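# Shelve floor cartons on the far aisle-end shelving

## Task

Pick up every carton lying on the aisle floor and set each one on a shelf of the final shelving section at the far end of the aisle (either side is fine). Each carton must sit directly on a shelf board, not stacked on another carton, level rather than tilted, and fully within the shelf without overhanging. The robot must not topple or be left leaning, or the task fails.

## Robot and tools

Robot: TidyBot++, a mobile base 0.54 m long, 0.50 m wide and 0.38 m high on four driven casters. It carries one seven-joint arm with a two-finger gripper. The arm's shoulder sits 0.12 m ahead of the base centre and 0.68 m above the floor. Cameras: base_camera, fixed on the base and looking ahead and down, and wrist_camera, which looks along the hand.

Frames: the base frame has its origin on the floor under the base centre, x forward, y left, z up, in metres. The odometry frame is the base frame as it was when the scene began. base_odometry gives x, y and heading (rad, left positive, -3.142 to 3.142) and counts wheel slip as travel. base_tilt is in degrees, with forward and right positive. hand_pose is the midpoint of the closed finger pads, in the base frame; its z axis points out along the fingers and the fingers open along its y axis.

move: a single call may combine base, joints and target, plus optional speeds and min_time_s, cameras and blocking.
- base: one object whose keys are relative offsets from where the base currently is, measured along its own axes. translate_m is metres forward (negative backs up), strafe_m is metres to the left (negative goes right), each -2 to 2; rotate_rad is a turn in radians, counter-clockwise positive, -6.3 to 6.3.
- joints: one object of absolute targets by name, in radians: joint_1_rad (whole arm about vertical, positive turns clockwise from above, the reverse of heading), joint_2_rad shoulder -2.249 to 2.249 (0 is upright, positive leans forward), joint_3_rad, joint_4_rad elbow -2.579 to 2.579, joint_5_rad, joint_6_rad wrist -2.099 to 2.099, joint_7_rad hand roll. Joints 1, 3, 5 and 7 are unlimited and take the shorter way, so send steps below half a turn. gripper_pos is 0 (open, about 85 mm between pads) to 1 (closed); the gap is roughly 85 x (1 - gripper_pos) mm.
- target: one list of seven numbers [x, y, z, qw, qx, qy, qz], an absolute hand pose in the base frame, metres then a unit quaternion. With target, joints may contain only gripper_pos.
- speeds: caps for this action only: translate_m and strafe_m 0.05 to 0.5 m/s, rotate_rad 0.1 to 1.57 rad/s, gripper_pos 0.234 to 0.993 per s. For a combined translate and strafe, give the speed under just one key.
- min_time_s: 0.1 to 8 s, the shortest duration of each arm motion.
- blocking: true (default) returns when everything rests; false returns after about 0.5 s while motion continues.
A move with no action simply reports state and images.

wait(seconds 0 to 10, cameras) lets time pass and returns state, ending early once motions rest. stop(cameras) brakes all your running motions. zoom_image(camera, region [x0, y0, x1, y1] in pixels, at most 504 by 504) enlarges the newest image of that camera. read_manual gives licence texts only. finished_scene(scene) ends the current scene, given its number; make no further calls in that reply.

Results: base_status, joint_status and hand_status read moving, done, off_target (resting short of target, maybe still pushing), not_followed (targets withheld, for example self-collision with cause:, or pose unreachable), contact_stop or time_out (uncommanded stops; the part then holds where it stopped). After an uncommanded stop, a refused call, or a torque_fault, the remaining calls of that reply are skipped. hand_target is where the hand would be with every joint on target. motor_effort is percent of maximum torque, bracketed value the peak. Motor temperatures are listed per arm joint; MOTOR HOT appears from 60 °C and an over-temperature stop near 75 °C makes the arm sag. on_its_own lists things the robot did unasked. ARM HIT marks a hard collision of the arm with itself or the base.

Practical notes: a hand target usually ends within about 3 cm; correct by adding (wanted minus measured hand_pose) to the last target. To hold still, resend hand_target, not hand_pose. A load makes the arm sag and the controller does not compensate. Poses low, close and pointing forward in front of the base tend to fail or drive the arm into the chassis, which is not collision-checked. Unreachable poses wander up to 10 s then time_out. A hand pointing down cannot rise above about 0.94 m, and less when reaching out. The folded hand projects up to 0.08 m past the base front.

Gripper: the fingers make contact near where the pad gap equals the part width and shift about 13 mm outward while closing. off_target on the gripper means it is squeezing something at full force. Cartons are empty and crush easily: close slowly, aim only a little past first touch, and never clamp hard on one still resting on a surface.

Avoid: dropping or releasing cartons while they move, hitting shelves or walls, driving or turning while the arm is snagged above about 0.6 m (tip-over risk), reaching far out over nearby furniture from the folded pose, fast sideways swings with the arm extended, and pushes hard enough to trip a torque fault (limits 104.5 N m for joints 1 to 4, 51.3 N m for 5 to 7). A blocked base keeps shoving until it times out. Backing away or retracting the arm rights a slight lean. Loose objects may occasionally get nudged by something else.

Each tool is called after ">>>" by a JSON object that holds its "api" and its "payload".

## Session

>>> {"api": "move", "payload": {"joints": {"joint_6_rad": 0.45}, "cameras": ["all"]}}

Scene clock: 1.97 s.
Motor temperatures (°C): [31 30 23 26 31 36 34]
move: done
base_odometry: x=+0.000 y=+0.000 heading=+0.000
base_tilt: forward=-0.2 right=+0.7
base_status: not commanded
joint_positions: joint_1_rad=-0.026 joint_2_rad=-0.334 joint_3_rad=+3.186 joint_4_rad=-2.514 joint_5_rad=+0.014 joint_6_rad=+0.409 joint_7_rad=+1.546 gripper_pos=+0.002
joint_status: all done
motor_effort: joint_1_rad=+0(0) joint_2_rad=-7(7) joint_3_rad=+0(1) joint_4_rad=+16(17) joint_5_rad=+0(1) joint_6_rad=+8(8) joint_7_rad=+0(1)
hand_pose: x=+0.5444 y=-0.0061 z=+0.8379 quat_wxyz=(-0.006, +0.774, -0.013, +0.633)
hand_target: x=+0.5467 y=-0.0061 z=+0.8504 quat_wxyz=(-0.006, +0.761, -0.013, +0.649)
hand_status: not commanded
pictures: base_camera, wrist_camera
wrist_camera: T_world_to_cam=[[-0.02692, -0.99878, -0.04134, 0.04302], [-0.20826, 0.04605, -0.97699, 0.98786], [0.9777, -0.01769, -0.20925, -0.21824]] pos_world=[0.42026, -0.00639, 0.92124]

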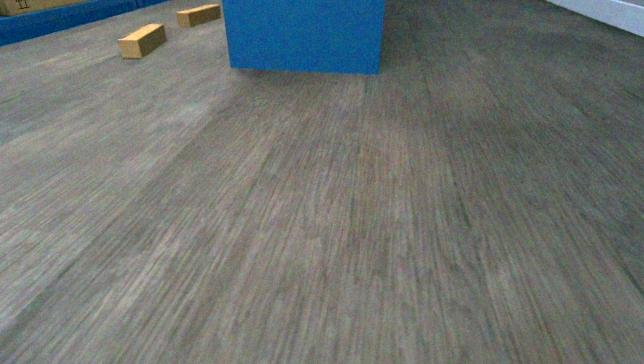

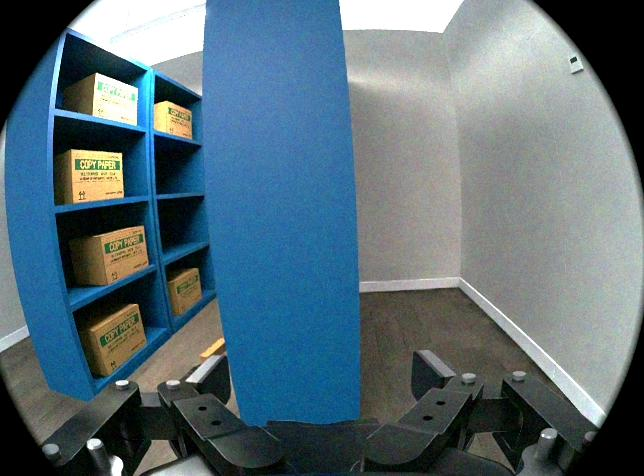

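>>> {"api": "zoom_image", "payload": {"camera": "base_camera", "region": [0, 0, 400, 100]}}

>>> {"api": "zoom_image", "payload": {"camera": "wrist_camera", "region": [0, 20, 260, 420]}}

Scaled by 1.260.

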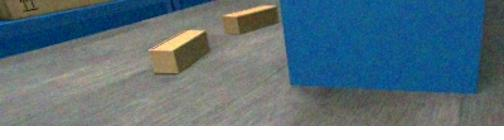

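Scaled by 1.260.

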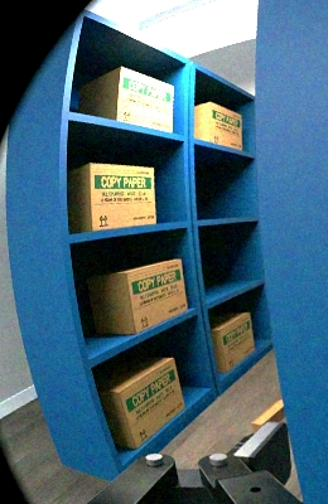

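>>> {"api": "move", "payload": {"base": {"translate_m": 0.25, "strafe_m": 0.70, "rotate_rad": -0.03}, "cameras": ["all"]}}

Scene clock: 14.70 s.
move: done
base_odometry: x=+0.250 y=+0.700 heading=-0.030
base_tilt: forward=-0.2 right=+0.7
base_status: done
joint_positions: joint_1_rad=-0.025 joint_2_rad=-0.334 joint_3_rad=+3.186 joint_4_rad=-2.514 joint_5_rad=+0.014 joint_6_rad=+0.409 joint_7_rad=+1.546 gripper_pos=+0.002
joint_status: not commanded
motor_effort: joint_1_rad=+0(1) joint_2_rad=-6(7) joint_3_rad=+0(2) joint_4_rad=+16(17) joint_5_rad=+0(1) joint_6_rad=+8(8) joint_7_rad=+0(1)
hand_pose: x=+0.5445 y=-0.0064 z=+0.8380 quat_wxyz=(-0.006, +0.774, -0.014, +0.633)
hand_target: x=+0.5467 y=-0.0061 z=+0.8504 quat_wxyz=(-0.006, +0.761, -0.013, +0.649)
hand_status: not commanded
pictures: base_camera, wrist_camera
wrist_camera: T_world_to_cam=[[-0.02742, -0.99877, -0.04135, 0.04304], [-0.20793, 0.04616, -0.97705, 0.98779], [0.97776, -0.01819, -0.20894, -0.21855]] pos_world=[0.42026, -0.00658, 0.92124]

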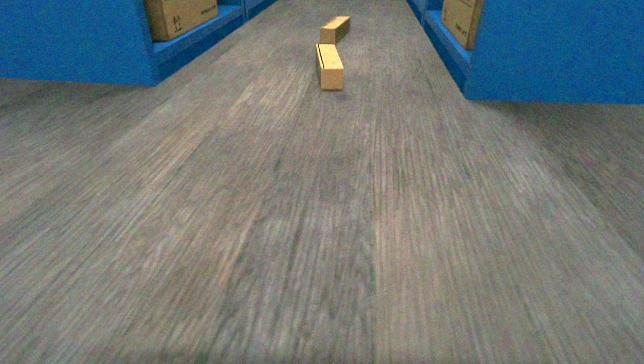

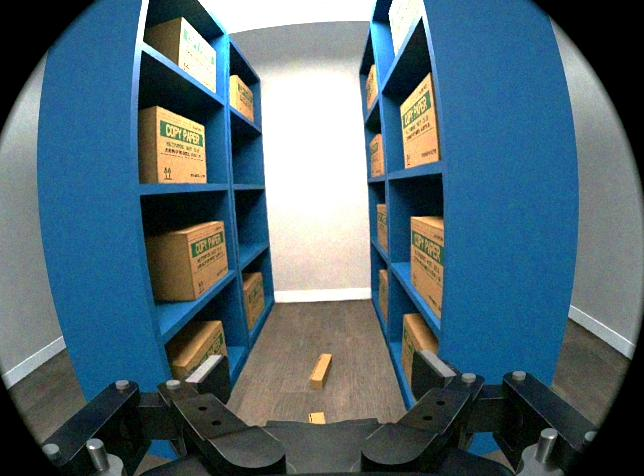

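>>> {"api": "zoom_image", "payload": {"camera": "base_camera", "region": [130, 0, 500, 110]}}

>>> {"api": "zoom_image", "payload": {"camera": "wrist_camera", "region": [220, 60, 460, 430]}}

Scaled by 1.362.

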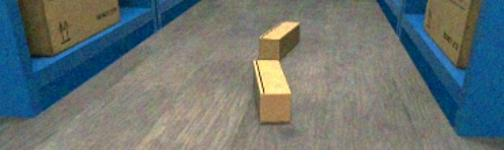

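Scaled by 1.362.

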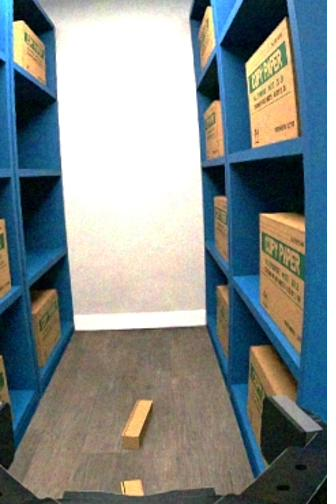

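>>> {"api": "move", "payload": {"base": {"translate_m": 0.572, "strafe_m": -0.051, "rotate_rad": 0.106}, "joints": {"joint_1_rad": 0.0, "joint_2_rad": 1.51, "joint_3_rad": 3.14, "joint_4_rad": -1.63, "joint_5_rad": 0.0, "joint_6_rad": 0.64, "joint_7_rad": 1.57}, "min_time_s": 3, "cameras": ["all"]}}

Scene clock: 48.13 s.
move: done
base_odometry: x=+0.820 y=+0.632 heading=+0.076
base_tilt: forward=-0.2 right=+0.6
base_status: done
joint_positions: joint_1_rad=-0.012 joint_2_rad=+1.467 joint_3_rad=+3.163 joint_4_rad=-1.653 joint_5_rad=+0.014 joint_6_rad=+0.598 joint_7_rad=+1.546 gripper_pos=+0.002
joint_status: all done
motor_effort: joint_1_rad=+0(2) joint_2_rad=-38(41) joint_3_rad=+0(2) joint_4_rad=+3(18) joint_5_rad=+0(1) joint_6_rad=+4(9) joint_7_rad=+0(1)
hand_pose: x=+0.7249 y=-0.0010 z=+0.1573 quat_wxyz=(+0.003, +0.952, +0.003, +0.305)
hand_target: x=+0.7258 y=+0.0023 z=+0.1436 quat_wxyz=(-0.001, +0.949, -0.001, +0.315)
hand_status: not commanded
pictures: base_camera, wrist_camera
wrist_camera: T_world_to_cam=[[-0.01566, -0.99986, 0.00592, 0.00923], [-0.82014, 0.00946, -0.57209, 0.74011], [0.57195, -0.01381, -0.82017, -0.1468]] pos_world=[0.6911, 0.0002, 0.30295]

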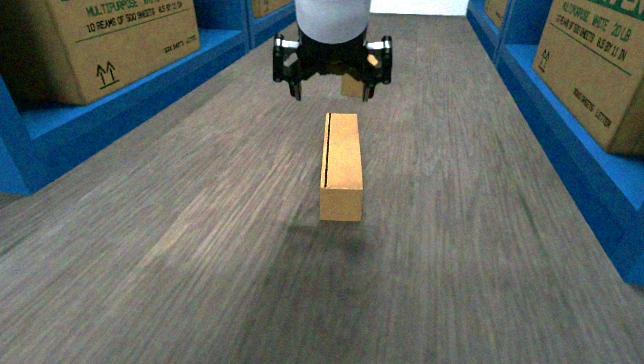

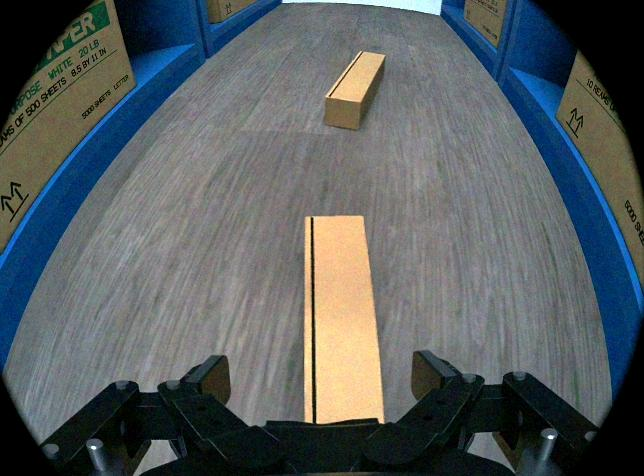

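>>> {"api": "move", "payload": {"base": {"translate_m": 0.03, "strafe_m": -0.016}, "joints": {"joint_2_rad": 1.735, "joint_4_rad": -1.29, "joint_6_rad": 0.405}, "min_time_s": 2.5, "cameras": ["all"]}}

Scene clock: 56.40 s.
move: done
base_odometry: x=+0.852 y=+0.618 heading=+0.077
base_tilt: forward=-0.1 right=+0.7
base_status: done
joint_positions: joint_1_rad=-0.002 joint_2_rad=+1.686 joint_3_rad=+3.158 joint_4_rad=-1.313 joint_5_rad=+0.014 joint_6_rad=+0.454 joint_7_rad=+1.546 gripper_pos=+0.002
joint_status: all done
motor_effort: joint_1_rad=+0(2) joint_2_rad=-39(41) joint_3_rad=-1(1) joint_4_rad=+5(5) joint_5_rad=+0(1) joint_6_rad=+5(6) joint_7_rad=+0(1)
hand_pose: x=+0.7564 y=-0.0039 z=+0.0644 quat_wxyz=(+0.002, +0.956, +0.000, +0.294)
hand_target: x=+0.7258 y=+0.0022 z=+0.0309 quat_wxyz=(-0.001, +0.966, -0.001, +0.258)
hand_status: not commanded
pictures: base_camera, wrist_camera
wrist_camera: T_world_to_cam=[[-0.02205, -0.99975, 0.00365, 0.01234], [-0.83305, 0.01636, -0.55295, 0.72136], [0.55276, -0.01523, -0.8332, -0.22569]] pos_world=[0.72595, -0.0029, 0.21079]

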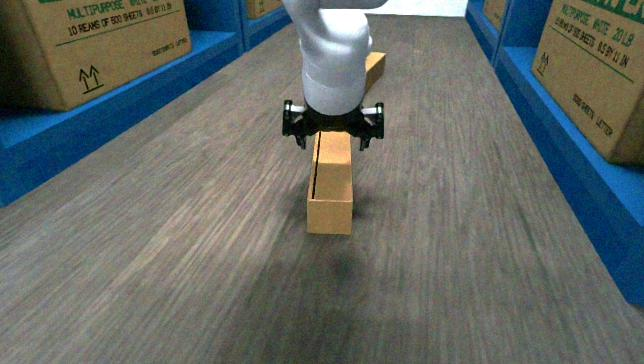

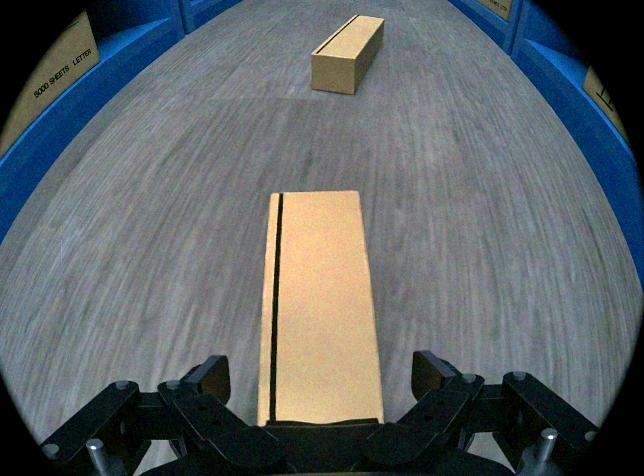

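>>> {"api": "move", "payload": {"joints": {"joint_2_rad": 1.774, "gripper_pos": 0.28}, "min_time_s": 1.2, "speeds": {"gripper_pos": 0.25}, "cameras": ["all"]}}

Scene clock: 61.27 s.
move: done
base_odometry: x=+0.852 y=+0.618 heading=+0.077
base_tilt: forward=-0.1 right=+0.7
base_status: not commanded
joint_positions: joint_1_rad=-0.002 joint_2_rad=+1.725 joint_3_rad=+3.158 joint_4_rad=-1.313 joint_5_rad=+0.014 joint_6_rad=+0.452 joint_7_rad=+1.546 gripper_pos=+0.280
joint_status: all done
motor_effort: joint_1_rad=+0(1) joint_2_rad=-38(40) joint_3_rad=-1(1) joint_4_rad=+4(5) joint_5_rad=+0(1) joint_6_rad=+4(5) joint_7_rad=+0(1)
hand_pose: x=+0.7318 y=-0.0040 z=+0.0401 quat_wxyz=(+0.002, +0.962, +0.000, +0.274)
hand_target: x=+0.7000 y=+0.0022 z=+0.0078 quat_wxyz=(-0.001, +0.971, -0.001, +0.239)
hand_status: not commanded
pictures: base_camera, wrist_camera
wrist_camera: T_world_to_cam=[[-0.02185, -0.99975, 0.00467, 0.01158], [-0.85462, 0.01626, -0.51901, 0.7018], [0.5188, -0.01533, -0.85476, -0.20665]] pos_world=[0.70723, -0.003, 0.18755]

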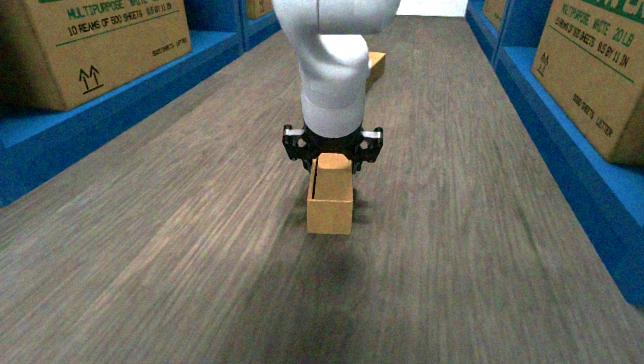

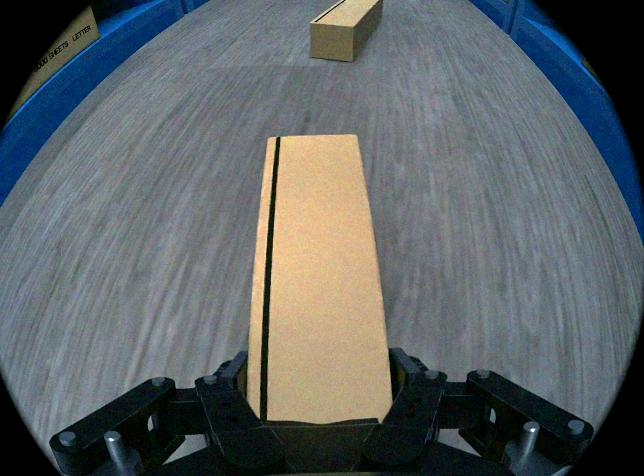

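>>> {"api": "move", "payload": {"joints": {"gripper_pos": 0.335}, "speeds": {"gripper_pos": 0.234}, "cameras": []}}

>>> {"api": "move", "payload": {"joints": {"gripper_pos": 0.35}, "speeds": {"gripper_pos": 0.234}, "cameras": []}}

>>> {"api": "move", "payload": {"joints": {"joint_2_rad": 1.56}, "min_time_s": 1.5, "cameras": ["wrist_camera"]}}

Scene clock: 66.77 s.
move: done
base_odometry: x=+0.852 y=+0.618 heading=+0.077
base_tilt: forward=-0.2 right=+0.7
base_status: not commanded
joint_positions: joint_1_rad=-0.002 joint_2_rad=+1.725 joint_3_rad=+3.158 joint_4_rad=-1.313 joint_5_rad=+0.014 joint_6_rad=+0.452 joint_7_rad=+1.546 gripper_pos=+0.333
joint_status: all done
motor_effort: joint_1_rad=+0(1) joint_2_rad=-37(39) joint_3_rad=-1(1) joint_4_rad=+4(4) joint_5_rad=+0(1) joint_6_rad=+4(4) joint_7_rad=+0(0)
hand_pose: x=+0.7318 y=-0.0040 z=+0.0401 quat_wxyz=(+0.002, +0.962, +0.000, +0.274)
hand_target: x=+0.7000 y=+0.0022 z=+0.0078 quat_wxyz=(-0.001, +0.971, -0.001, +0.239)
hand_status: not commanded

Scene clock: 67.80 s.
move: done
base_odometry: x=+0.852 y=+0.618 heading=+0.077
base_tilt: forward=-0.2 right=+0.7
base_status: not commanded
joint_positions: joint_1_rad=-0.002 joint_2_rad=+1.725 joint_3_rad=+3.158 joint_4_rad=-1.313 joint_5_rad=+0.014 joint_6_rad=+0.452 joint_7_rad=+1.546 gripper_pos=+0.349
joint_status: all done
motor_effort: joint_1_rad=+0(0) joint_2_rad=-33(37) joint_3_rad=+0(1) joint_4_rad=+4(5) joint_5_rad=+0(1) joint_6_rad=+3(4) joint_7_rad=+0(0)
hand_pose: x=+0.7318 y=-0.0040 z=+0.0401 quat_wxyz=(+0.002, +0.962, +0.000, +0.274)
hand_target: x=+0.7000 y=+0.0022 z=+0.0078 quat_wxyz=(-0.001, +0.971, -0.001, +0.239)
hand_status: not commanded

Scene clock: 69.67 s.
move: done
base_odometry: x=+0.852 y=+0.618 heading=+0.077
base_tilt: forward=-0.2 right=+0.7
base_status: not commanded
joint_positions: joint_1_rad=-0.002 joint_2_rad=+1.611 joint_3_rad=+3.158 joint_4_rad=-1.308 joint_5_rad=+0.014 joint_6_rad=+0.444 joint_7_rad=+1.546 gripper_pos=+0.349
joint_status: all done
motor_effort: joint_1_rad=+0(0) joint_2_rad=-42(42) joint_3_rad=+0(1) joint_4_rad=+6(7) joint_5_rad=+0(1) joint_6_rad=+6(6) joint_7_rad=+0(1)
hand_pose: x=+0.8010 y=-0.0039 z=+0.1132 quat_wxyz=(+0.002, +0.945, +0.000, +0.327)
hand_target: x=+0.8298 y=+0.0022 z=+0.1465 quat_wxyz=(-0.001, +0.940, -0.001, +0.341)
hand_status: not commanded
wrist_camera: T_world_to_cam=[[-0.02233, -0.99975, 0.00204, 0.01356], [-0.79242, 0.01646, -0.60975, 0.75936], [0.60956, -0.01523, -0.79259, -0.25981]] pos_world=[0.76041, -0.0029, 0.25707]

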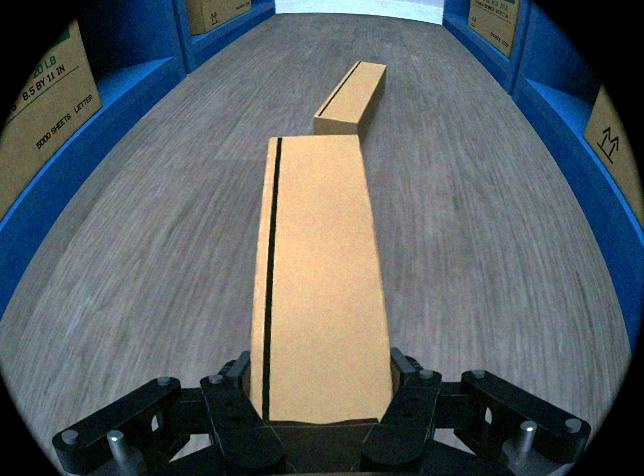

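>>> {"api": "move", "payload": {"base": {"translate_m": -0.47}, "cameras": []}}

>>> {"api": "move", "payload": {"joints": {"joint_1_rad": 1.57}, "min_time_s": 2.5, "cameras": ["wrist_camera"]}}

>>> {"api": "move", "payload": {"joints": {"joint_2_rad": 1.745}, "min_time_s": 1.5, "cameras": []}}

Scene clock: 79.93 s.
move: done
base_odometry: x=+0.383 y=+0.582 heading=+0.077
base_tilt: forward=-0.2 right=+0.7
base_status: done
joint_positions: joint_1_rad=-0.003 joint_2_rad=+1.611 joint_3_rad=+3.156 joint_4_rad=-1.306 joint_5_rad=+0.014 joint_6_rad=+0.443 joint_7_rad=+1.546 gripper_pos=+0.349
joint_status: not commanded
motor_effort: joint_1_rad=+0(2) joint_2_rad=-42(44) joint_3_rad=-1(1) joint_4_rad=+6(9) joint_5_rad=+0(1) joint_6_rad=+5(7) joint_7_rad=+0(1)
hand_pose: x=+0.8022 y=-0.0028 z=+0.1138 quat_wxyz=(+0.002, +0.945, +0.000, +0.328)
hand_target: x=+0.8298 y=+0.0022 z=+0.1465 quat_wxyz=(-0.001, +0.940, -0.001, +0.341)
hand_status: not commanded

Scene clock: 82.73 s.
move: done
base_odometry: x=+0.383 y=+0.582 heading=+0.077
base_tilt: forward=-0.2 right=+0.7
base_status: not commanded
joint_positions: joint_1_rad=+1.568 joint_2_rad=+1.611 joint_3_rad=+3.150 joint_4_rad=-1.305 joint_5_rad=+0.014 joint_6_rad=+0.443 joint_7_rad=+1.546 gripper_pos=+0.349
joint_status: all done
motor_effort: joint_1_rad=+0(4) joint_2_rad=-41(42) joint_3_rad=+0(3) joint_4_rad=+6(7) joint_5_rad=+1(1) joint_6_rad=+6(6) joint_7_rad=+0(0)
hand_pose: x=+0.1195 y=-0.6838 z=+0.1142 quat_wxyz=(+0.231, +0.667, -0.669, +0.233)
hand_target: x=+0.1218 y=-0.7108 z=+0.1465 quat_wxyz=(+0.241, +0.664, -0.665, +0.242)
hand_status: not commanded
wrist_camera: T_world_to_cam=[[-0.99974, 0.02209, -0.00539, 0.13495], [0.02077, 0.79097, -0.6115, 0.66378], [-0.00924, -0.61145, -0.79123, -0.18789]] pos_world=[0.11939, -0.6429, 0.25796]

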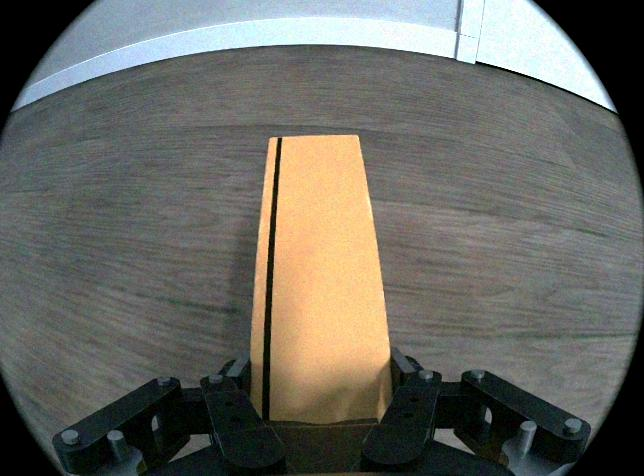

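Scene clock: 84.57 s.
move: done
base_odometry: x=+0.383 y=+0.582 heading=+0.077
base_tilt: forward=-0.2 right=+0.8
base_status: not commanded
joint_positions: joint_1_rad=+1.568 joint_2_rad=+1.709 joint_3_rad=+3.150 joint_4_rad=-1.305 joint_5_rad=+0.014 joint_6_rad=+0.443 joint_7_rad=+1.546 gripper_pos=+0.349
joint_status: all done
motor_effort: joint_1_rad=+0(0) joint_2_rad=-40(42) joint_3_rad=-1(1) joint_4_rad=+5(7) joint_5_rad=+0(1) joint_6_rad=+5(6) joint_7_rad=+0(1)
hand_pose: x=+0.1193 y=-0.6251 z=+0.0501 quat_wxyz=(+0.198, +0.677, -0.680, +0.200)
hand_target: x=+0.1217 y=-0.6002 z=+0.0249 quat_wxyz=(+0.178, +0.684, -0.684, +0.180)
hand_status: not commanded

>>> {"api": "move", "payload": {"joints": {"joint_2_rad": 1.758}, "min_time_s": 0.8, "cameras": []}}

>>> {"api": "move", "payload": {"joints": {"joint_2_rad": 1.768}, "min_time_s": 0.8, "cameras": ["wrist_camera"]}}

Scene clock: 87.93 s.
move: done
base_odometry: x=+0.383 y=+0.582 heading=+0.077
base_tilt: forward=-0.2 right=+0.7
base_status: not commanded
joint_positions: joint_1_rad=+1.568 joint_2_rad=+1.711 joint_3_rad=+3.150 joint_4_rad=-1.305 joint_5_rad=+0.014 joint_6_rad=+0.443 joint_7_rad=+1.546 gripper_pos=+0.349
joint_status: all done
motor_effort: joint_1_rad=+0(0) joint_2_rad=-39(40) joint_3_rad=-1(1) joint_4_rad=+5(5) joint_5_rad=+1(1) joint_6_rad=+5(5) joint_7_rad=+0(0)
hand_pose: x=+0.1193 y=-0.6241 z=+0.0490 quat_wxyz=(+0.198, +0.678, -0.680, +0.199)
hand_target: x=+0.1217 y=-0.5917 z=+0.0171 quat_wxyz=(+0.174, +0.685, -0.685, +0.175)
hand_status: not commanded

Scene clock: 89.03 s.
move: done
base_odometry: x=+0.383 y=+0.582 heading=+0.077
base_tilt: forward=-0.2 right=+0.7
base_status: not commanded
joint_positions: joint_1_rad=+1.568 joint_2_rad=+1.721 joint_3_rad=+3.150 joint_4_rad=-1.305 joint_5_rad=+0.014 joint_6_rad=+0.443 joint_7_rad=+1.546 gripper_pos=+0.349
joint_status: all done
motor_effort: joint_1_rad=+0(0) joint_2_rad=-39(40) joint_3_rad=-1(1) joint_4_rad=+4(5) joint_5_rad=+0(1) joint_6_rad=+5(5) joint_7_rad=+0(0)
hand_pose: x=+0.1193 y=-0.6173 z=+0.0424 quat_wxyz=(+0.194, +0.679, -0.681, +0.196)
hand_target: x=+0.1217 y=-0.5850 z=+0.0113 quat_wxyz=(+0.170, +0.686, -0.686, +0.172)
hand_status: not commanded
wrist_camera: T_world_to_cam=[[-0.99974, 0.02248, -0.00266, 0.13308], [0.02057, 0.85339, -0.52087, 0.602], [-0.00944, -0.52079, -0.85363, -0.14535]] pos_world=[0.11929, -0.59243, 0.18985]

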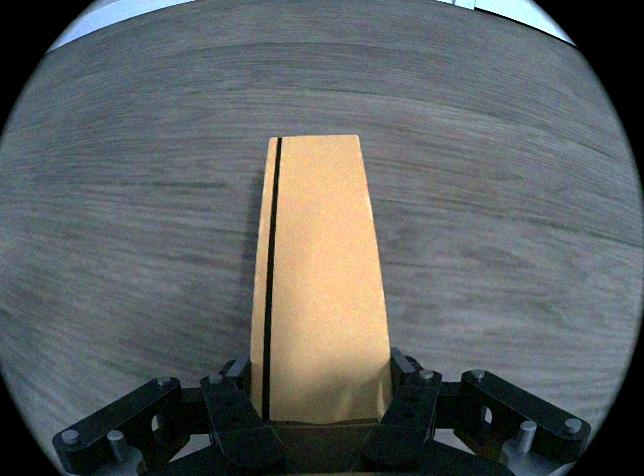

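>>> {"api": "move", "payload": {"joints": {"joint_2_rad": 1.775}, "min_time_s": 0.8, "cameras": []}}

>>> {"api": "move", "payload": {"joints": {"gripper_pos": 0.0}, "speeds": {"gripper_pos": 0.4}, "cameras": ["wrist_camera"]}}

>>> {"api": "move", "payload": {"joints": {"joint_2_rad": 1.5}, "min_time_s": 1.5, "cameras": ["wrist_camera"]}}

Scene clock: 92.73 s.
move: done
base_odometry: x=+0.383 y=+0.582 heading=+0.077
base_tilt: forward=-0.2 right=+0.7
base_status: not commanded
joint_positions: joint_1_rad=+1.568 joint_2_rad=+1.724 joint_3_rad=+3.150 joint_4_rad=-1.305 joint_5_rad=+0.014 joint_6_rad=+0.443 joint_7_rad=+1.546 gripper_pos=+0.349
joint_status: all done
motor_effort: joint_1_rad=+0(1) joint_2_rad=-38(40) joint_3_rad=+0(1) joint_4_rad=+4(5) joint_5_rad=+0(1) joint_6_rad=+4(5) joint_7_rad=+0(1)
hand_pose: x=+0.1193 y=-0.6152 z=+0.0404 quat_wxyz=(+0.193, +0.679, -0.681, +0.194)
hand_target: x=+0.1217 y=-0.5803 z=+0.0072 quat_wxyz=(+0.168, +0.686, -0.687, +0.169)
hand_status: not commanded

Scene clock: 94.20 s.
move: done
base_odometry: x=+0.383 y=+0.582 heading=+0.077
base_tilt: forward=-0.3 right=+0.7
base_status: not commanded
joint_positions: joint_1_rad=+1.568 joint_2_rad=+1.726 joint_3_rad=+3.150 joint_4_rad=-1.305 joint_5_rad=+0.014 joint_6_rad=+0.443 joint_7_rad=+1.546 gripper_pos=+0.002
joint_status: all done
motor_effort: joint_1_rad=+0(1) joint_2_rad=-39(39) joint_3_rad=-1(1) joint_4_rad=+4(4) joint_5_rad=+0(1) joint_6_rad=+5(5) joint_7_rad=+0(1)
hand_pose: x=+0.1193 y=-0.6144 z=+0.0396 quat_wxyz=(+0.193, +0.679, -0.681, +0.194)
hand_target: x=+0.1217 y=-0.5803 z=+0.0072 quat_wxyz=(+0.168, +0.686, -0.687, +0.169)
hand_status: not commanded
wrist_camera: T_world_to_cam=[[-0.99974, 0.02254, -0.00247, 0.13302], [0.02057, 0.85574, -0.517, 0.59931], [-0.00954, -0.51692, -0.85598, -0.14372]] pos_world=[0.11929, -0.59014, 0.18715]

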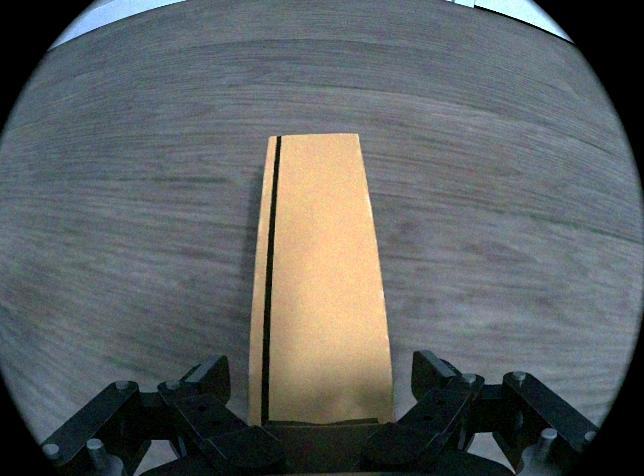

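Scene clock: 96.07 s.
move: done
base_odometry: x=+0.383 y=+0.582 heading=+0.077
base_tilt: forward=-0.2 right=+0.8
base_status: not commanded
joint_positions: joint_1_rad=+1.568 joint_2_rad=+1.548 joint_3_rad=+3.150 joint_4_rad=-1.304 joint_5_rad=+0.014 joint_6_rad=+0.443 joint_7_rad=+1.546 gripper_pos=+0.002
joint_status: all done
motor_effort: joint_1_rad=+0(0) joint_2_rad=-42(43) joint_3_rad=+0(1) joint_4_rad=+7(7) joint_5_rad=+0(1) joint_6_rad=+6(6) joint_7_rad=+0(1)
hand_pose: x=+0.1196 y=-0.7182 z=+0.1582 quat_wxyz=(+0.252, +0.659, -0.661, +0.254)
hand_target: x=+0.1218 y=-0.7417 z=+0.1901 quat_wxyz=(+0.260, +0.657, -0.657, +0.262)
hand_status: not commanded
wrist_camera: T_world_to_cam=[[-0.99974, 0.02165, -0.00699, 0.13601], [0.02087, 0.75098, -0.66, 0.69681], [-0.00904, -0.65997, -0.75124, -0.21524]] pos_world=[0.11949, -0.66828, 0.29914]

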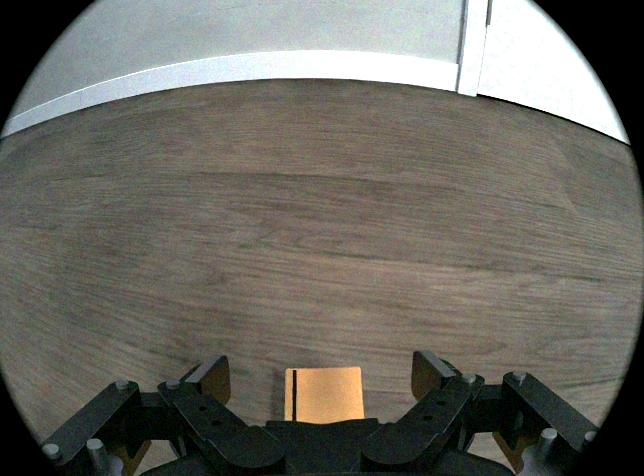

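>>> {"api": "move", "payload": {"joints": {"joint_1_rad": 0.0, "joint_2_rad": 1.4, "joint_4_rad": -1.65, "joint_6_rad": 0.65}, "min_time_s": 2, "cameras": []}}

>>> {"api": "move", "payload": {"base": {"translate_m": 0.948, "strafe_m": 0.154, "rotate_rad": -0.274}, "joints": {"joint_2_rad": 1.51, "joint_4_rad": -1.63, "joint_6_rad": 0.64}, "min_time_s": 2, "cameras": ["all"]}}

Scene clock: 107.77 s.
move: done
base_odometry: x=+0.383 y=+0.582 heading=+0.077
base_tilt: forward=-0.2 right=+0.7
base_status: not commanded
joint_positions: joint_1_rad=+0.003 joint_2_rad=+1.461 joint_3_rad=+3.144 joint_4_rad=-1.629 joint_5_rad=+0.014 joint_6_rad=+0.607 joint_7_rad=+1.546 gripper_pos=+0.002
joint_status: all done
motor_effort: joint_1_rad=+0(4) joint_2_rad=-38(43) joint_3_rad=-1(2) joint_4_rad=+4(9) joint_5_rad=+0(1) joint_6_rad=+5(6) joint_7_rad=+0(0)
hand_pose: x=+0.7439 y=+0.0005 z=+0.1675 quat_wxyz=(-0.004, +0.946, -0.006, +0.323)
hand_target: x=+0.7727 y=+0.0023 z=+0.2108 quat_wxyz=(-0.001, +0.932, -0.001, +0.362)
hand_status: not commanded

Scene clock: 111.10 s.
move: done
base_odometry: x=+1.317 y=+0.808 heading=-0.198
base_tilt: forward=-0.2 right=+0.7
base_status: done
joint_positions: joint_1_rad=+0.003 joint_2_rad=+1.463 joint_3_rad=+3.149 joint_4_rad=-1.634 joint_5_rad=+0.014 joint_6_rad=+0.608 joint_7_rad=+1.546 gripper_pos=+0.002
joint_status: all done
motor_effort: joint_1_rad=+0(7) joint_2_rad=-38(40) joint_3_rad=-1(4) joint_4_rad=+3(5) joint_5_rad=+0(2) joint_6_rad=+5(6) joint_7_rad=+0(1)
hand_pose: x=+0.7401 y=-0.0023 z=+0.1653 quat_wxyz=(-0.002, +0.947, -0.005, +0.320)
hand_target: x=+0.7258 y=+0.0023 z=+0.1436 quat_wxyz=(-0.001, +0.949, -0.001, +0.315)
hand_status: not commanded
pictures: base_camera, wrist_camera
wrist_camera: T_world_to_cam=[[-0.02881, -0.99955, -0.00833, 0.02019], [-0.80093, 0.02807, -0.59809, 0.74724], [0.59806, -0.01056, -0.80138, -0.17133]] pos_world=[0.70154, -0.00261, 0.30979]

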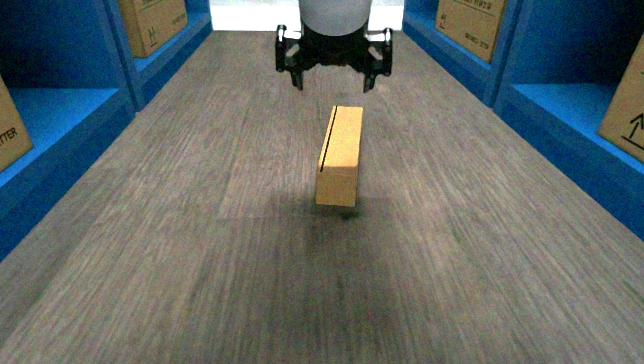

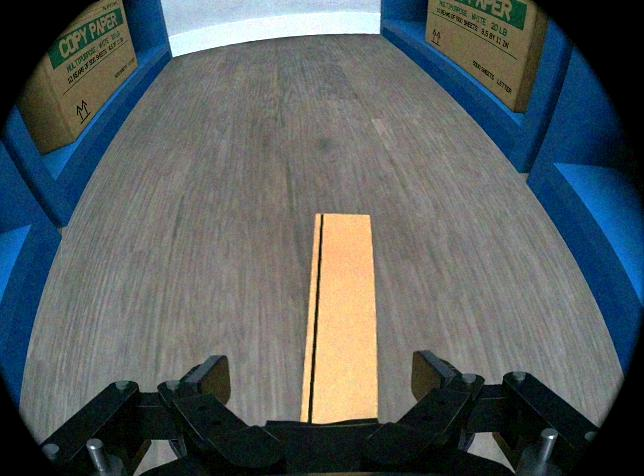

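>>> {"api": "move", "payload": {"base": {"translate_m": 0.07, "strafe_m": -0.017}, "joints": {"joint_2_rad": 1.735, "joint_4_rad": -1.29, "joint_6_rad": 0.405}, "min_time_s": 2.5, "cameras": ["all"]}}

Scene clock: 123.10 s.
move: done
base_odometry: x=+1.382 y=+0.778 heading=-0.197
base_tilt: forward=-0.2 right=+0.7
base_status: done
joint_positions: joint_1_rad=+0.003 joint_2_rad=+1.687 joint_3_rad=+3.149 joint_4_rad=-1.313 joint_5_rad=+0.014 joint_6_rad=+0.454 joint_7_rad=+1.546 gripper_pos=+0.002
joint_status: all done
motor_effort: joint_1_rad=+0(1) joint_2_rad=-40(40) joint_3_rad=-1(2) joint_4_rad=+5(5) joint_5_rad=+0(1) joint_6_rad=+5(6) joint_7_rad=+0(1)
hand_pose: x=+0.7558 y=-0.0026 z=+0.0639 quat_wxyz=(-0.001, +0.956, -0.004, +0.293)
hand_target: x=+0.7258 y=+0.0022 z=+0.0309 quat_wxyz=(-0.001, +0.966, -0.001, +0.258)
hand_status: not commanded
pictures: base_camera, wrist_camera
wrist_camera: T_world_to_cam=[[-0.02803, -0.9996, -0.0047, 0.01862], [-0.83349, 0.02597, -0.55192, 0.72093], [0.55182, -0.01155, -0.83388, -0.22496]] pos_world=[0.72555, -0.00271, 0.21039]

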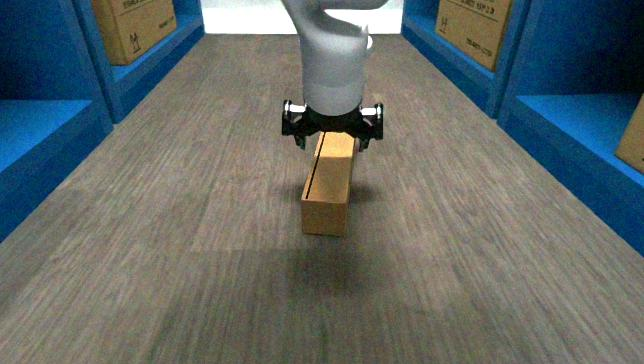

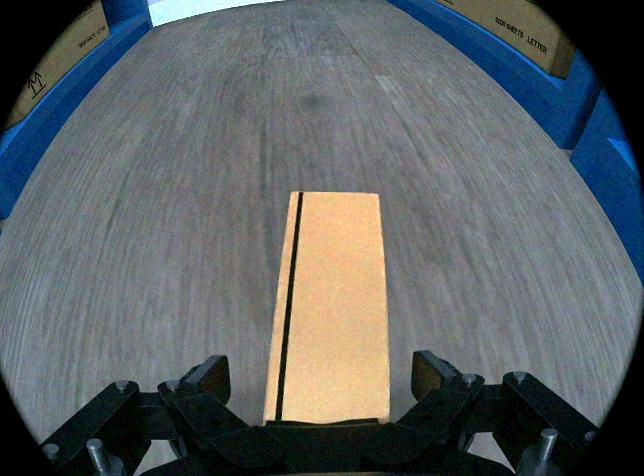

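>>> {"api": "move", "payload": {"joints": {"joint_2_rad": 1.774, "gripper_pos": 0.28}, "min_time_s": 1.2, "speeds": {"gripper_pos": 0.25}, "cameras": []}}

>>> {"api": "move", "payload": {"joints": {"gripper_pos": 0.335}, "speeds": {"gripper_pos": 0.234}, "cameras": ["wrist_camera"]}}

>>> {"api": "move", "payload": {"joints": {"gripper_pos": 0.35}, "speeds": {"gripper_pos": 0.234}, "cameras": ["wrist_camera"]}}

Scene clock: 129.30 s.
move: done
base_odometry: x=+1.382 y=+0.778 heading=-0.197
base_tilt: forward=-0.1 right=+0.7
base_status: not commanded
joint_positions: joint_1_rad=+0.003 joint_2_rad=+1.724 joint_3_rad=+3.149 joint_4_rad=-1.313 joint_5_rad=+0.014 joint_6_rad=+0.452 joint_7_rad=+1.546 gripper_pos=+0.279
joint_status: all done
motor_effort: joint_1_rad=+0(1) joint_2_rad=-38(40) joint_3_rad=-1(1) joint_4_rad=+4(5) joint_5_rad=+0(1) joint_6_rad=+4(5) joint_7_rad=+0(1)
hand_pose: x=+0.7326 y=-0.0026 z=+0.0409 quat_wxyz=(-0.001, +0.961, -0.004, +0.275)
hand_target: x=+0.7000 y=+0.0022 z=+0.0078 quat_wxyz=(-0.001, +0.971, -0.001, +0.239)
hand_status: not commanded

Scene clock: 130.43 s.
move: done
base_odometry: x=+1.382 y=+0.778 heading=-0.197
base_tilt: forward=-0.2 right=+0.7
base_status: not commanded
joint_positions: joint_1_rad=+0.003 joint_2_rad=+1.724 joint_3_rad=+3.149 joint_4_rad=-1.313 joint_5_rad=+0.014 joint_6_rad=+0.452 joint_7_rad=+1.546 gripper_pos=+0.333
joint_status: all done
motor_effort: joint_1_rad=-1(1) joint_2_rad=-32(38) joint_3_rad=-1(2) joint_4_rad=+5(5) joint_5_rad=+1(1) joint_6_rad=+2(4) joint_7_rad=+0(1)
hand_pose: x=+0.7326 y=-0.0026 z=+0.0409 quat_wxyz=(-0.001, +0.961, -0.004, +0.275)
hand_target: x=+0.7000 y=+0.0022 z=+0.0078 quat_wxyz=(-0.001, +0.971, -0.001, +0.239)
hand_status: not commanded
wrist_camera: T_world_to_cam=[[-0.02819, -0.9996, -0.00364, 0.01803], [-0.85371, 0.02597, -0.5201, 0.70231], [0.51999, -0.01155, -0.8541, -0.20723]] pos_world=[0.70783, -0.00261, 0.18835]

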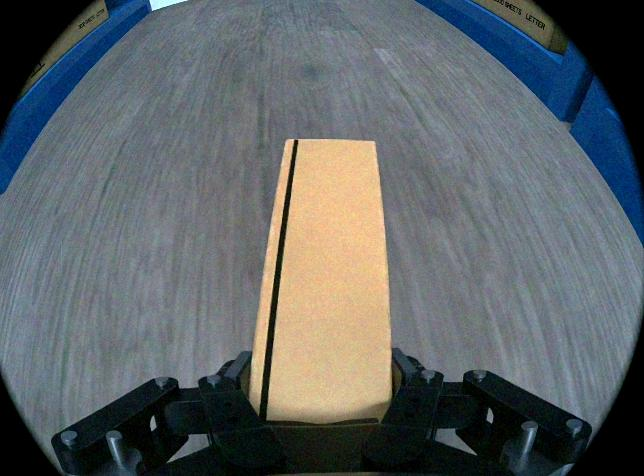

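Scene clock: 131.43 s.
move: done
base_odometry: x=+1.382 y=+0.778 heading=-0.198
base_tilt: forward=-0.2 right=+0.7
base_status: not commanded
joint_positions: joint_1_rad=+0.003 joint_2_rad=+1.724 joint_3_rad=+3.149 joint_4_rad=-1.312 joint_5_rad=+0.014 joint_6_rad=+0.452 joint_7_rad=+1.546 gripper_pos=+0.349
joint_status: all done
motor_effort: joint_1_rad=+0(1) joint_2_rad=-30(32) joint_3_rad=+0(1) joint_4_rad=+4(5) joint_5_rad=+0(1) joint_6_rad=+2(3) joint_7_rad=+0(0)
hand_pose: x=+0.7330 y=-0.0026 z=+0.0410 quat_wxyz=(-0.001, +0.961, -0.004, +0.276)
hand_target: x=+0.7000 y=+0.0022 z=+0.0078 quat_wxyz=(-0.001, +0.971, -0.001, +0.239)
hand_status: not commanded
wrist_camera: T_world_to_cam=[[-0.02818, -0.9996, -0.00366, 0.01804], [-0.8534, 0.02597, -0.5206, 0.7025], [0.52049, -0.01155, -0.85379, -0.20771]] pos_world=[0.70813, -0.00261, 0.18845]

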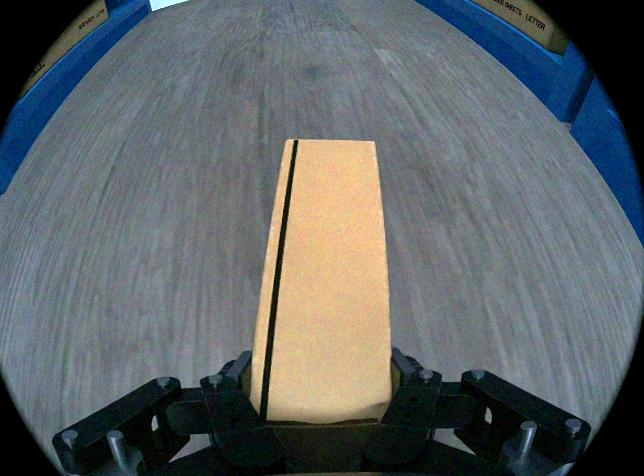

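>>> {"api": "move", "payload": {"joints": {"joint_2_rad": -0.40, "joint_4_rad": -2.24, "joint_6_rad": -0.79}, "min_time_s": 4, "cameras": ["all"]}}

Scene clock: 138.53 s.
move: done
base_odometry: x=+1.382 y=+0.778 heading=-0.198
base_tilt: forward=-0.2 right=+0.7
base_status: not commanded
joint_positions: joint_1_rad=+0.003 joint_2_rad=-0.374 joint_3_rad=+3.149 joint_4_rad=-2.215 joint_5_rad=+0.014 joint_6_rad=-0.741 joint_7_rad=+1.546 gripper_pos=+0.349
joint_status: all done
motor_effort: joint_1_rad=+0(1) joint_2_rad=-5(43) joint_3_rad=+0(1) joint_4_rad=+16(18) joint_5_rad=+0(1) joint_6_rad=+5(6) joint_7_rad=+0(1)
hand_pose: x=+0.4336 y=-0.0049 z=+0.7259 quat_wxyz=(+0.003, +0.961, -0.013, +0.276)
hand_target: x=+0.4106 y=+0.0018 z=+0.7143 quat_wxyz=(+0.000, +0.967, +0.000, +0.253)
hand_status: not commanded
pictures: base_camera, wrist_camera
wrist_camera: T_world_to_cam=[[-0.04695, -0.9989, -0.00189, 0.01657], [-0.85209, 0.04104, -0.52178, 0.80392], [0.52128, -0.02288, -0.85308, 0.53189]] pos_world=[0.40853, -0.00427, 0.87325]

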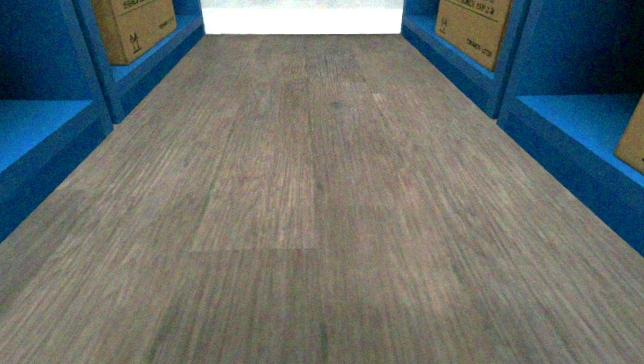

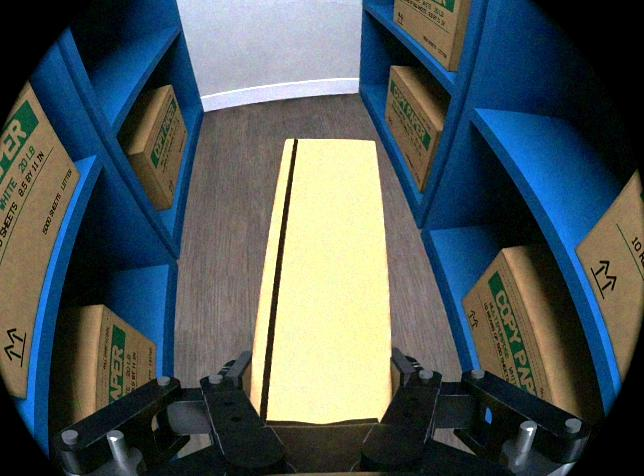

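>>> {"api": "move", "payload": {"base": {"translate_m": 1.176, "strafe_m": 0.021, "rotate_rad": 0.12}, "speeds": {"translate_m": 0.45}, "cameras": ["all"]}}

Scene clock: 156.00 s.
move: done
base_odometry: x=+2.539 y=+0.568 heading=-0.077
base_tilt: forward=-0.2 right=+0.7
base_status: done
joint_positions: joint_1_rad=+0.002 joint_2_rad=-0.382 joint_3_rad=+3.148 joint_4_rad=-2.217 joint_5_rad=+0.014 joint_6_rad=-0.747 joint_7_rad=+1.546 gripper_pos=+0.349
joint_status: not commanded
motor_effort: joint_1_rad=+0(1) joint_2_rad=-5(7) joint_3_rad=+1(1) joint_4_rad=+16(17) joint_5_rad=+0(1) joint_6_rad=+4(5) joint_7_rad=+0(1)
hand_pose: x=+0.4308 y=-0.0043 z=+0.7262 quat_wxyz=(+0.003, +0.961, -0.012, +0.276)
hand_target: x=+0.4106 y=+0.0018 z=+0.7143 quat_wxyz=(+0.000, +0.967, +0.000, +0.253)
hand_status: not commanded
pictures: base_camera, wrist_camera
wrist_camera: T_world_to_cam=[[-0.04518, -0.99898, -0.00149, 0.01597], [-0.85247, 0.03934, -0.5213, 0.80153], [0.52082, -0.02228, -0.85337, 0.5341]] pos_world=[0.40583, -0.00367, 0.87365]

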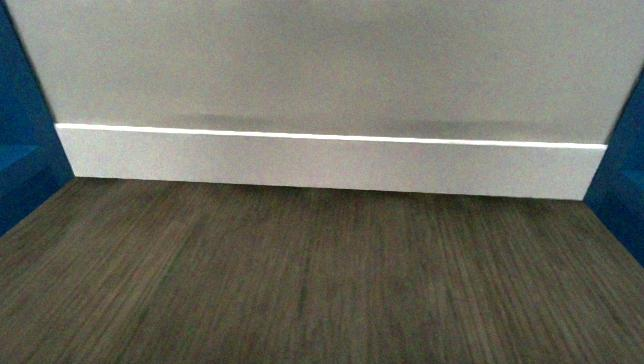

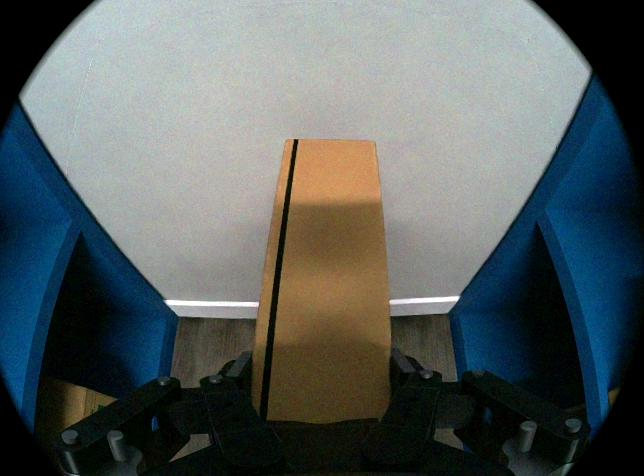

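>>> {"api": "move", "payload": {"base": {"strafe_m": -0.03}, "joints": {"joint_1_rad": -1.57}, "min_time_s": 2.5, "cameras": ["all"]}}

Scene clock: 163.43 s.
move: done
base_odometry: x=+2.537 y=+0.538 heading=-0.077
base_tilt: forward=-0.2 right=+0.7
base_status: done
joint_positions: joint_1_rad=-1.559 joint_2_rad=-0.382 joint_3_rad=+3.148 joint_4_rad=-2.217 joint_5_rad=+0.014 joint_6_rad=-0.748 joint_7_rad=+1.546 gripper_pos=+0.349
joint_status: all done
motor_effort: joint_1_rad=+0(2) joint_2_rad=-5(6) joint_3_rad=+0(2) joint_4_rad=+16(17) joint_5_rad=+1(1) joint_6_rad=+5(5) joint_7_rad=+0(1)
hand_pose: x=+0.1265 y=+0.3117 z=+0.7262 quat_wxyz=(-0.192, +0.692, +0.667, +0.198)
hand_target: x=+0.1174 y=+0.2916 z=+0.7143 quat_wxyz=(-0.179, +0.684, +0.684, +0.179)
hand_status: not commanded
pictures: base_camera, wrist_camera
wrist_camera: T_world_to_cam=[[0.99847, -0.05537, -0.00149, -0.10818], [-0.04803, -0.85201, -0.52131, 0.70586], [0.0276, 0.52059, -0.85336, 0.59275]] pos_world=[0.12556, 0.28683, 0.87365]

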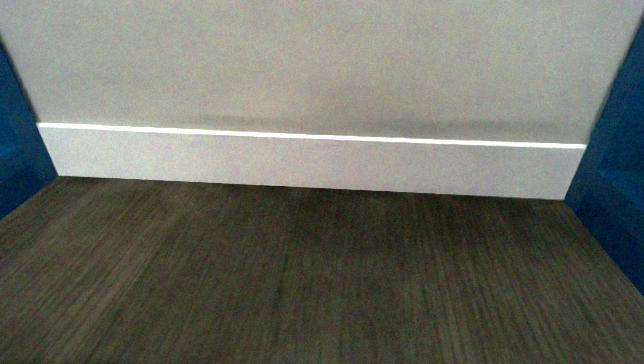

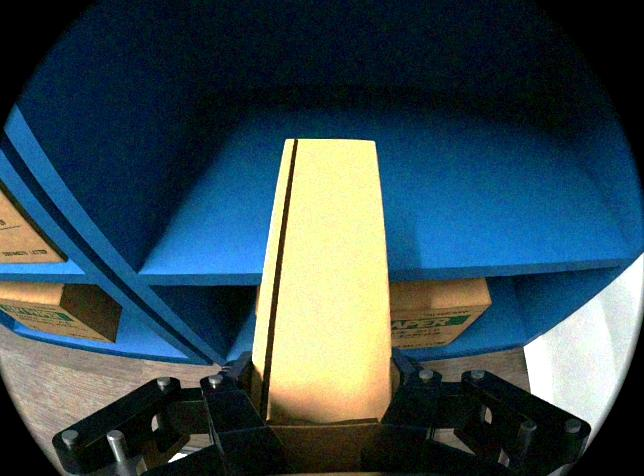

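>>> {"api": "move", "payload": {"joints": {"joint_2_rad": 0.27, "joint_4_rad": -1.915, "joint_6_rad": -0.36}, "min_time_s": 3, "cameras": ["wrist_camera"]}}

>>> {"api": "move", "payload": {"joints": {"joint_2_rad": 0.565, "joint_4_rad": -1.625}, "min_time_s": 2.5, "cameras": ["wrist_camera"]}}

Scene clock: 172.53 s.
move: done
base_odometry: x=+2.537 y=+0.538 heading=-0.077
base_tilt: forward=-0.2 right=+0.7
base_status: not commanded
joint_positions: joint_1_rad=-1.559 joint_2_rad=+0.240 joint_3_rad=+3.148 joint_4_rad=-1.947 joint_5_rad=+0.014 joint_6_rad=-0.404 joint_7_rad=+1.546 gripper_pos=+0.349
joint_status: all done
motor_effort: joint_1_rad=+0(1) joint_2_rad=-23(26) joint_3_rad=+0(1) joint_4_rad=+14(17) joint_5_rad=+0(1) joint_6_rad=+4(6) joint_7_rad=+0(1)
hand_pose: x=+0.1291 y=+0.5193 z=+0.6436 quat_wxyz=(-0.189, +0.691, +0.670, +0.195)
hand_target: x=+0.1172 y=+0.5440 z=+0.6486 quat_wxyz=(-0.208, +0.676, +0.676, +0.208)
hand_status: not commanded
wrist_camera: T_world_to_cam=[[0.99869, -0.05116, 0.00067, -0.10297], [-0.04353, -0.85647, -0.51436, 0.83693], [0.02689, 0.51366, -0.85757, 0.4205]] pos_world=[0.12796, 0.49555, 0.79116]

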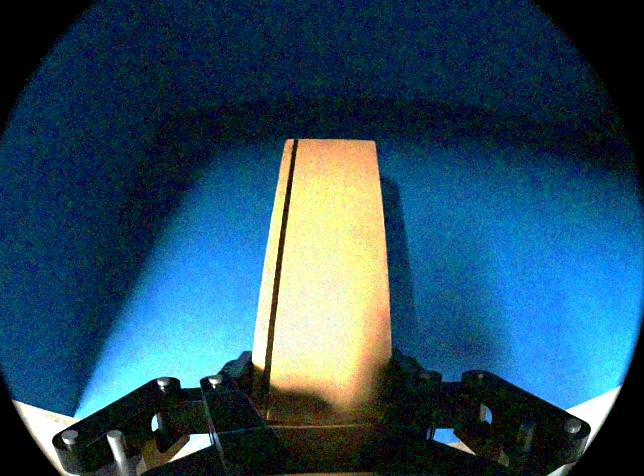

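Scene clock: 175.33 s.
move: done
base_odometry: x=+2.537 y=+0.538 heading=-0.077
base_tilt: forward=-0.2 right=+0.7
base_status: not commanded
joint_positions: joint_1_rad=-1.559 joint_2_rad=+0.525 joint_3_rad=+3.148 joint_4_rad=-1.657 joint_5_rad=+0.014 joint_6_rad=-0.401 joint_7_rad=+1.546 gripper_pos=+0.349
joint_status: all done
motor_effort: joint_1_rad=+0(0) joint_2_rad=-33(34) joint_3_rad=-1(1) joint_4_rad=+15(15) joint_5_rad=+0(1) joint_6_rad=+4(5) joint_7_rad=+0(1)
hand_pose: x=+0.1309 y=+0.6332 z=+0.6015 quat_wxyz=(-0.191, +0.690, +0.670, +0.199)
hand_target: x=+0.1172 y=+0.6549 z=+0.5964 quat_wxyz=(-0.207, +0.677, +0.676, +0.206)
hand_status: not commanded
wrist_camera: T_world_to_cam=[[0.99873, -0.05042, 0.00213, -0.10032], [-0.04192, -0.85256, -0.52095, 0.91423], [0.02808, 0.5202, -0.85358, 0.3192]] pos_world=[0.12956, 0.60833, 0.74895]

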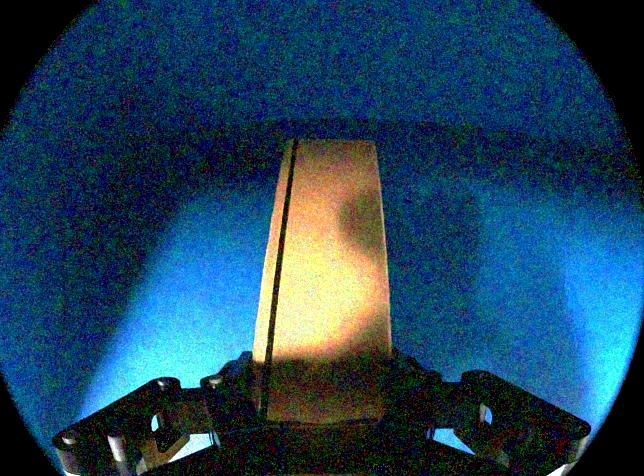

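>>> {"api": "move", "payload": {"joints": {"joint_2_rad": 0.615, "joint_6_rad": -0.305}, "min_time_s": 1.8, "cameras": []}}

>>> {"api": "move", "payload": {"joints": {"joint_2_rad": 0.63, "joint_6_rad": -0.29}, "min_time_s": 1, "cameras": []}}

>>> {"api": "move", "payload": {"joints": {"joint_2_rad": 0.64, "joint_6_rad": -0.28}, "min_time_s": 1, "cameras": ["wrist_camera"]}}

Scene clock: 180.30 s.
move: done
base_odometry: x=+2.537 y=+0.538 heading=-0.077
base_tilt: forward=-0.2 right=+0.7
base_status: not commanded
joint_positions: joint_1_rad=-1.559 joint_2_rad=+0.571 joint_3_rad=+3.148 joint_4_rad=-1.657 joint_5_rad=+0.014 joint_6_rad=-0.349 joint_7_rad=+1.546 gripper_pos=+0.349
joint_status: all done
motor_effort: joint_1_rad=+0(1) joint_2_rad=-34(34) joint_3_rad=+0(1) joint_4_rad=+14(15) joint_5_rad=+0(1) joint_6_rad=+5(5) joint_7_rad=+0(1)
hand_pose: x=+0.1309 y=+0.6430 z=+0.5809 quat_wxyz=(-0.194, +0.689, +0.669, +0.201)
hand_target: x=+0.1172 y=+0.6642 z=+0.5730 quat_wxyz=(-0.208, +0.676, +0.676, +0.207)
hand_status: not commanded

Scene clock: 181.57 s.
move: done
base_odometry: x=+2.537 y=+0.538 heading=-0.077
base_tilt: forward=-0.2 right=+0.7
base_status: not commanded
joint_positions: joint_1_rad=-1.559 joint_2_rad=+0.584 joint_3_rad=+3.148 joint_4_rad=-1.657 joint_5_rad=+0.014 joint_6_rad=-0.334 joint_7_rad=+1.546 gripper_pos=+0.349
joint_status: all done
motor_effort: joint_1_rad=+0(0) joint_2_rad=-34(35) joint_3_rad=+0(1) joint_4_rad=+14(14) joint_5_rad=+0(1) joint_6_rad=+5(5) joint_7_rad=+0(1)
hand_pose: x=+0.1309 y=+0.6455 z=+0.5750 quat_wxyz=(-0.194, +0.689, +0.669, +0.201)
hand_target: x=+0.1172 y=+0.6664 z=+0.5656 quat_wxyz=(-0.208, +0.676, +0.676, +0.207)
hand_status: not commanded

Scene clock: 182.87 s.
move: done
base_odometry: x=+2.537 y=+0.538 heading=-0.077
base_tilt: forward=-0.2 right=+0.7
base_status: not commanded
joint_positions: joint_1_rad=-1.559 joint_2_rad=+0.588 joint_3_rad=+3.148 joint_4_rad=-1.656 joint_5_rad=+0.014 joint_6_rad=-0.324 joint_7_rad=+1.546 gripper_pos=+0.349
joint_status: all done
motor_effort: joint_1_rad=+0(0) joint_2_rad=-34(34) joint_3_rad=+0(1) joint_4_rad=+13(14) joint_5_rad=+0(1) joint_6_rad=+5(6) joint_7_rad=+0(1)
hand_pose: x=+0.1309 y=+0.6481 z=+0.5745 quat_wxyz=(-0.197, +0.688, +0.668, +0.204)
hand_target: x=+0.1172 y=+0.6678 z=+0.5607 quat_wxyz=(-0.208, +0.676, +0.676, +0.207)
hand_status: not commanded
wrist_camera: T_world_to_cam=[[0.99878, -0.04928, 0.00139, -0.0998], [-0.04093, -0.84455, -0.5339, 0.91499], [0.02748, 0.5332, -0.84554, 0.27541]] pos_world=[0.12956, 0.621, 0.72152]

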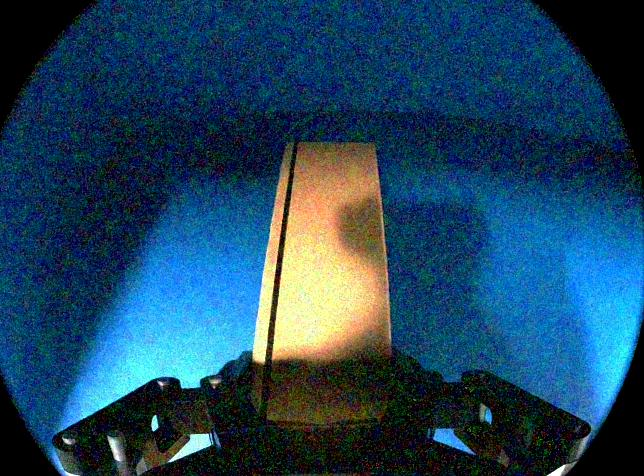

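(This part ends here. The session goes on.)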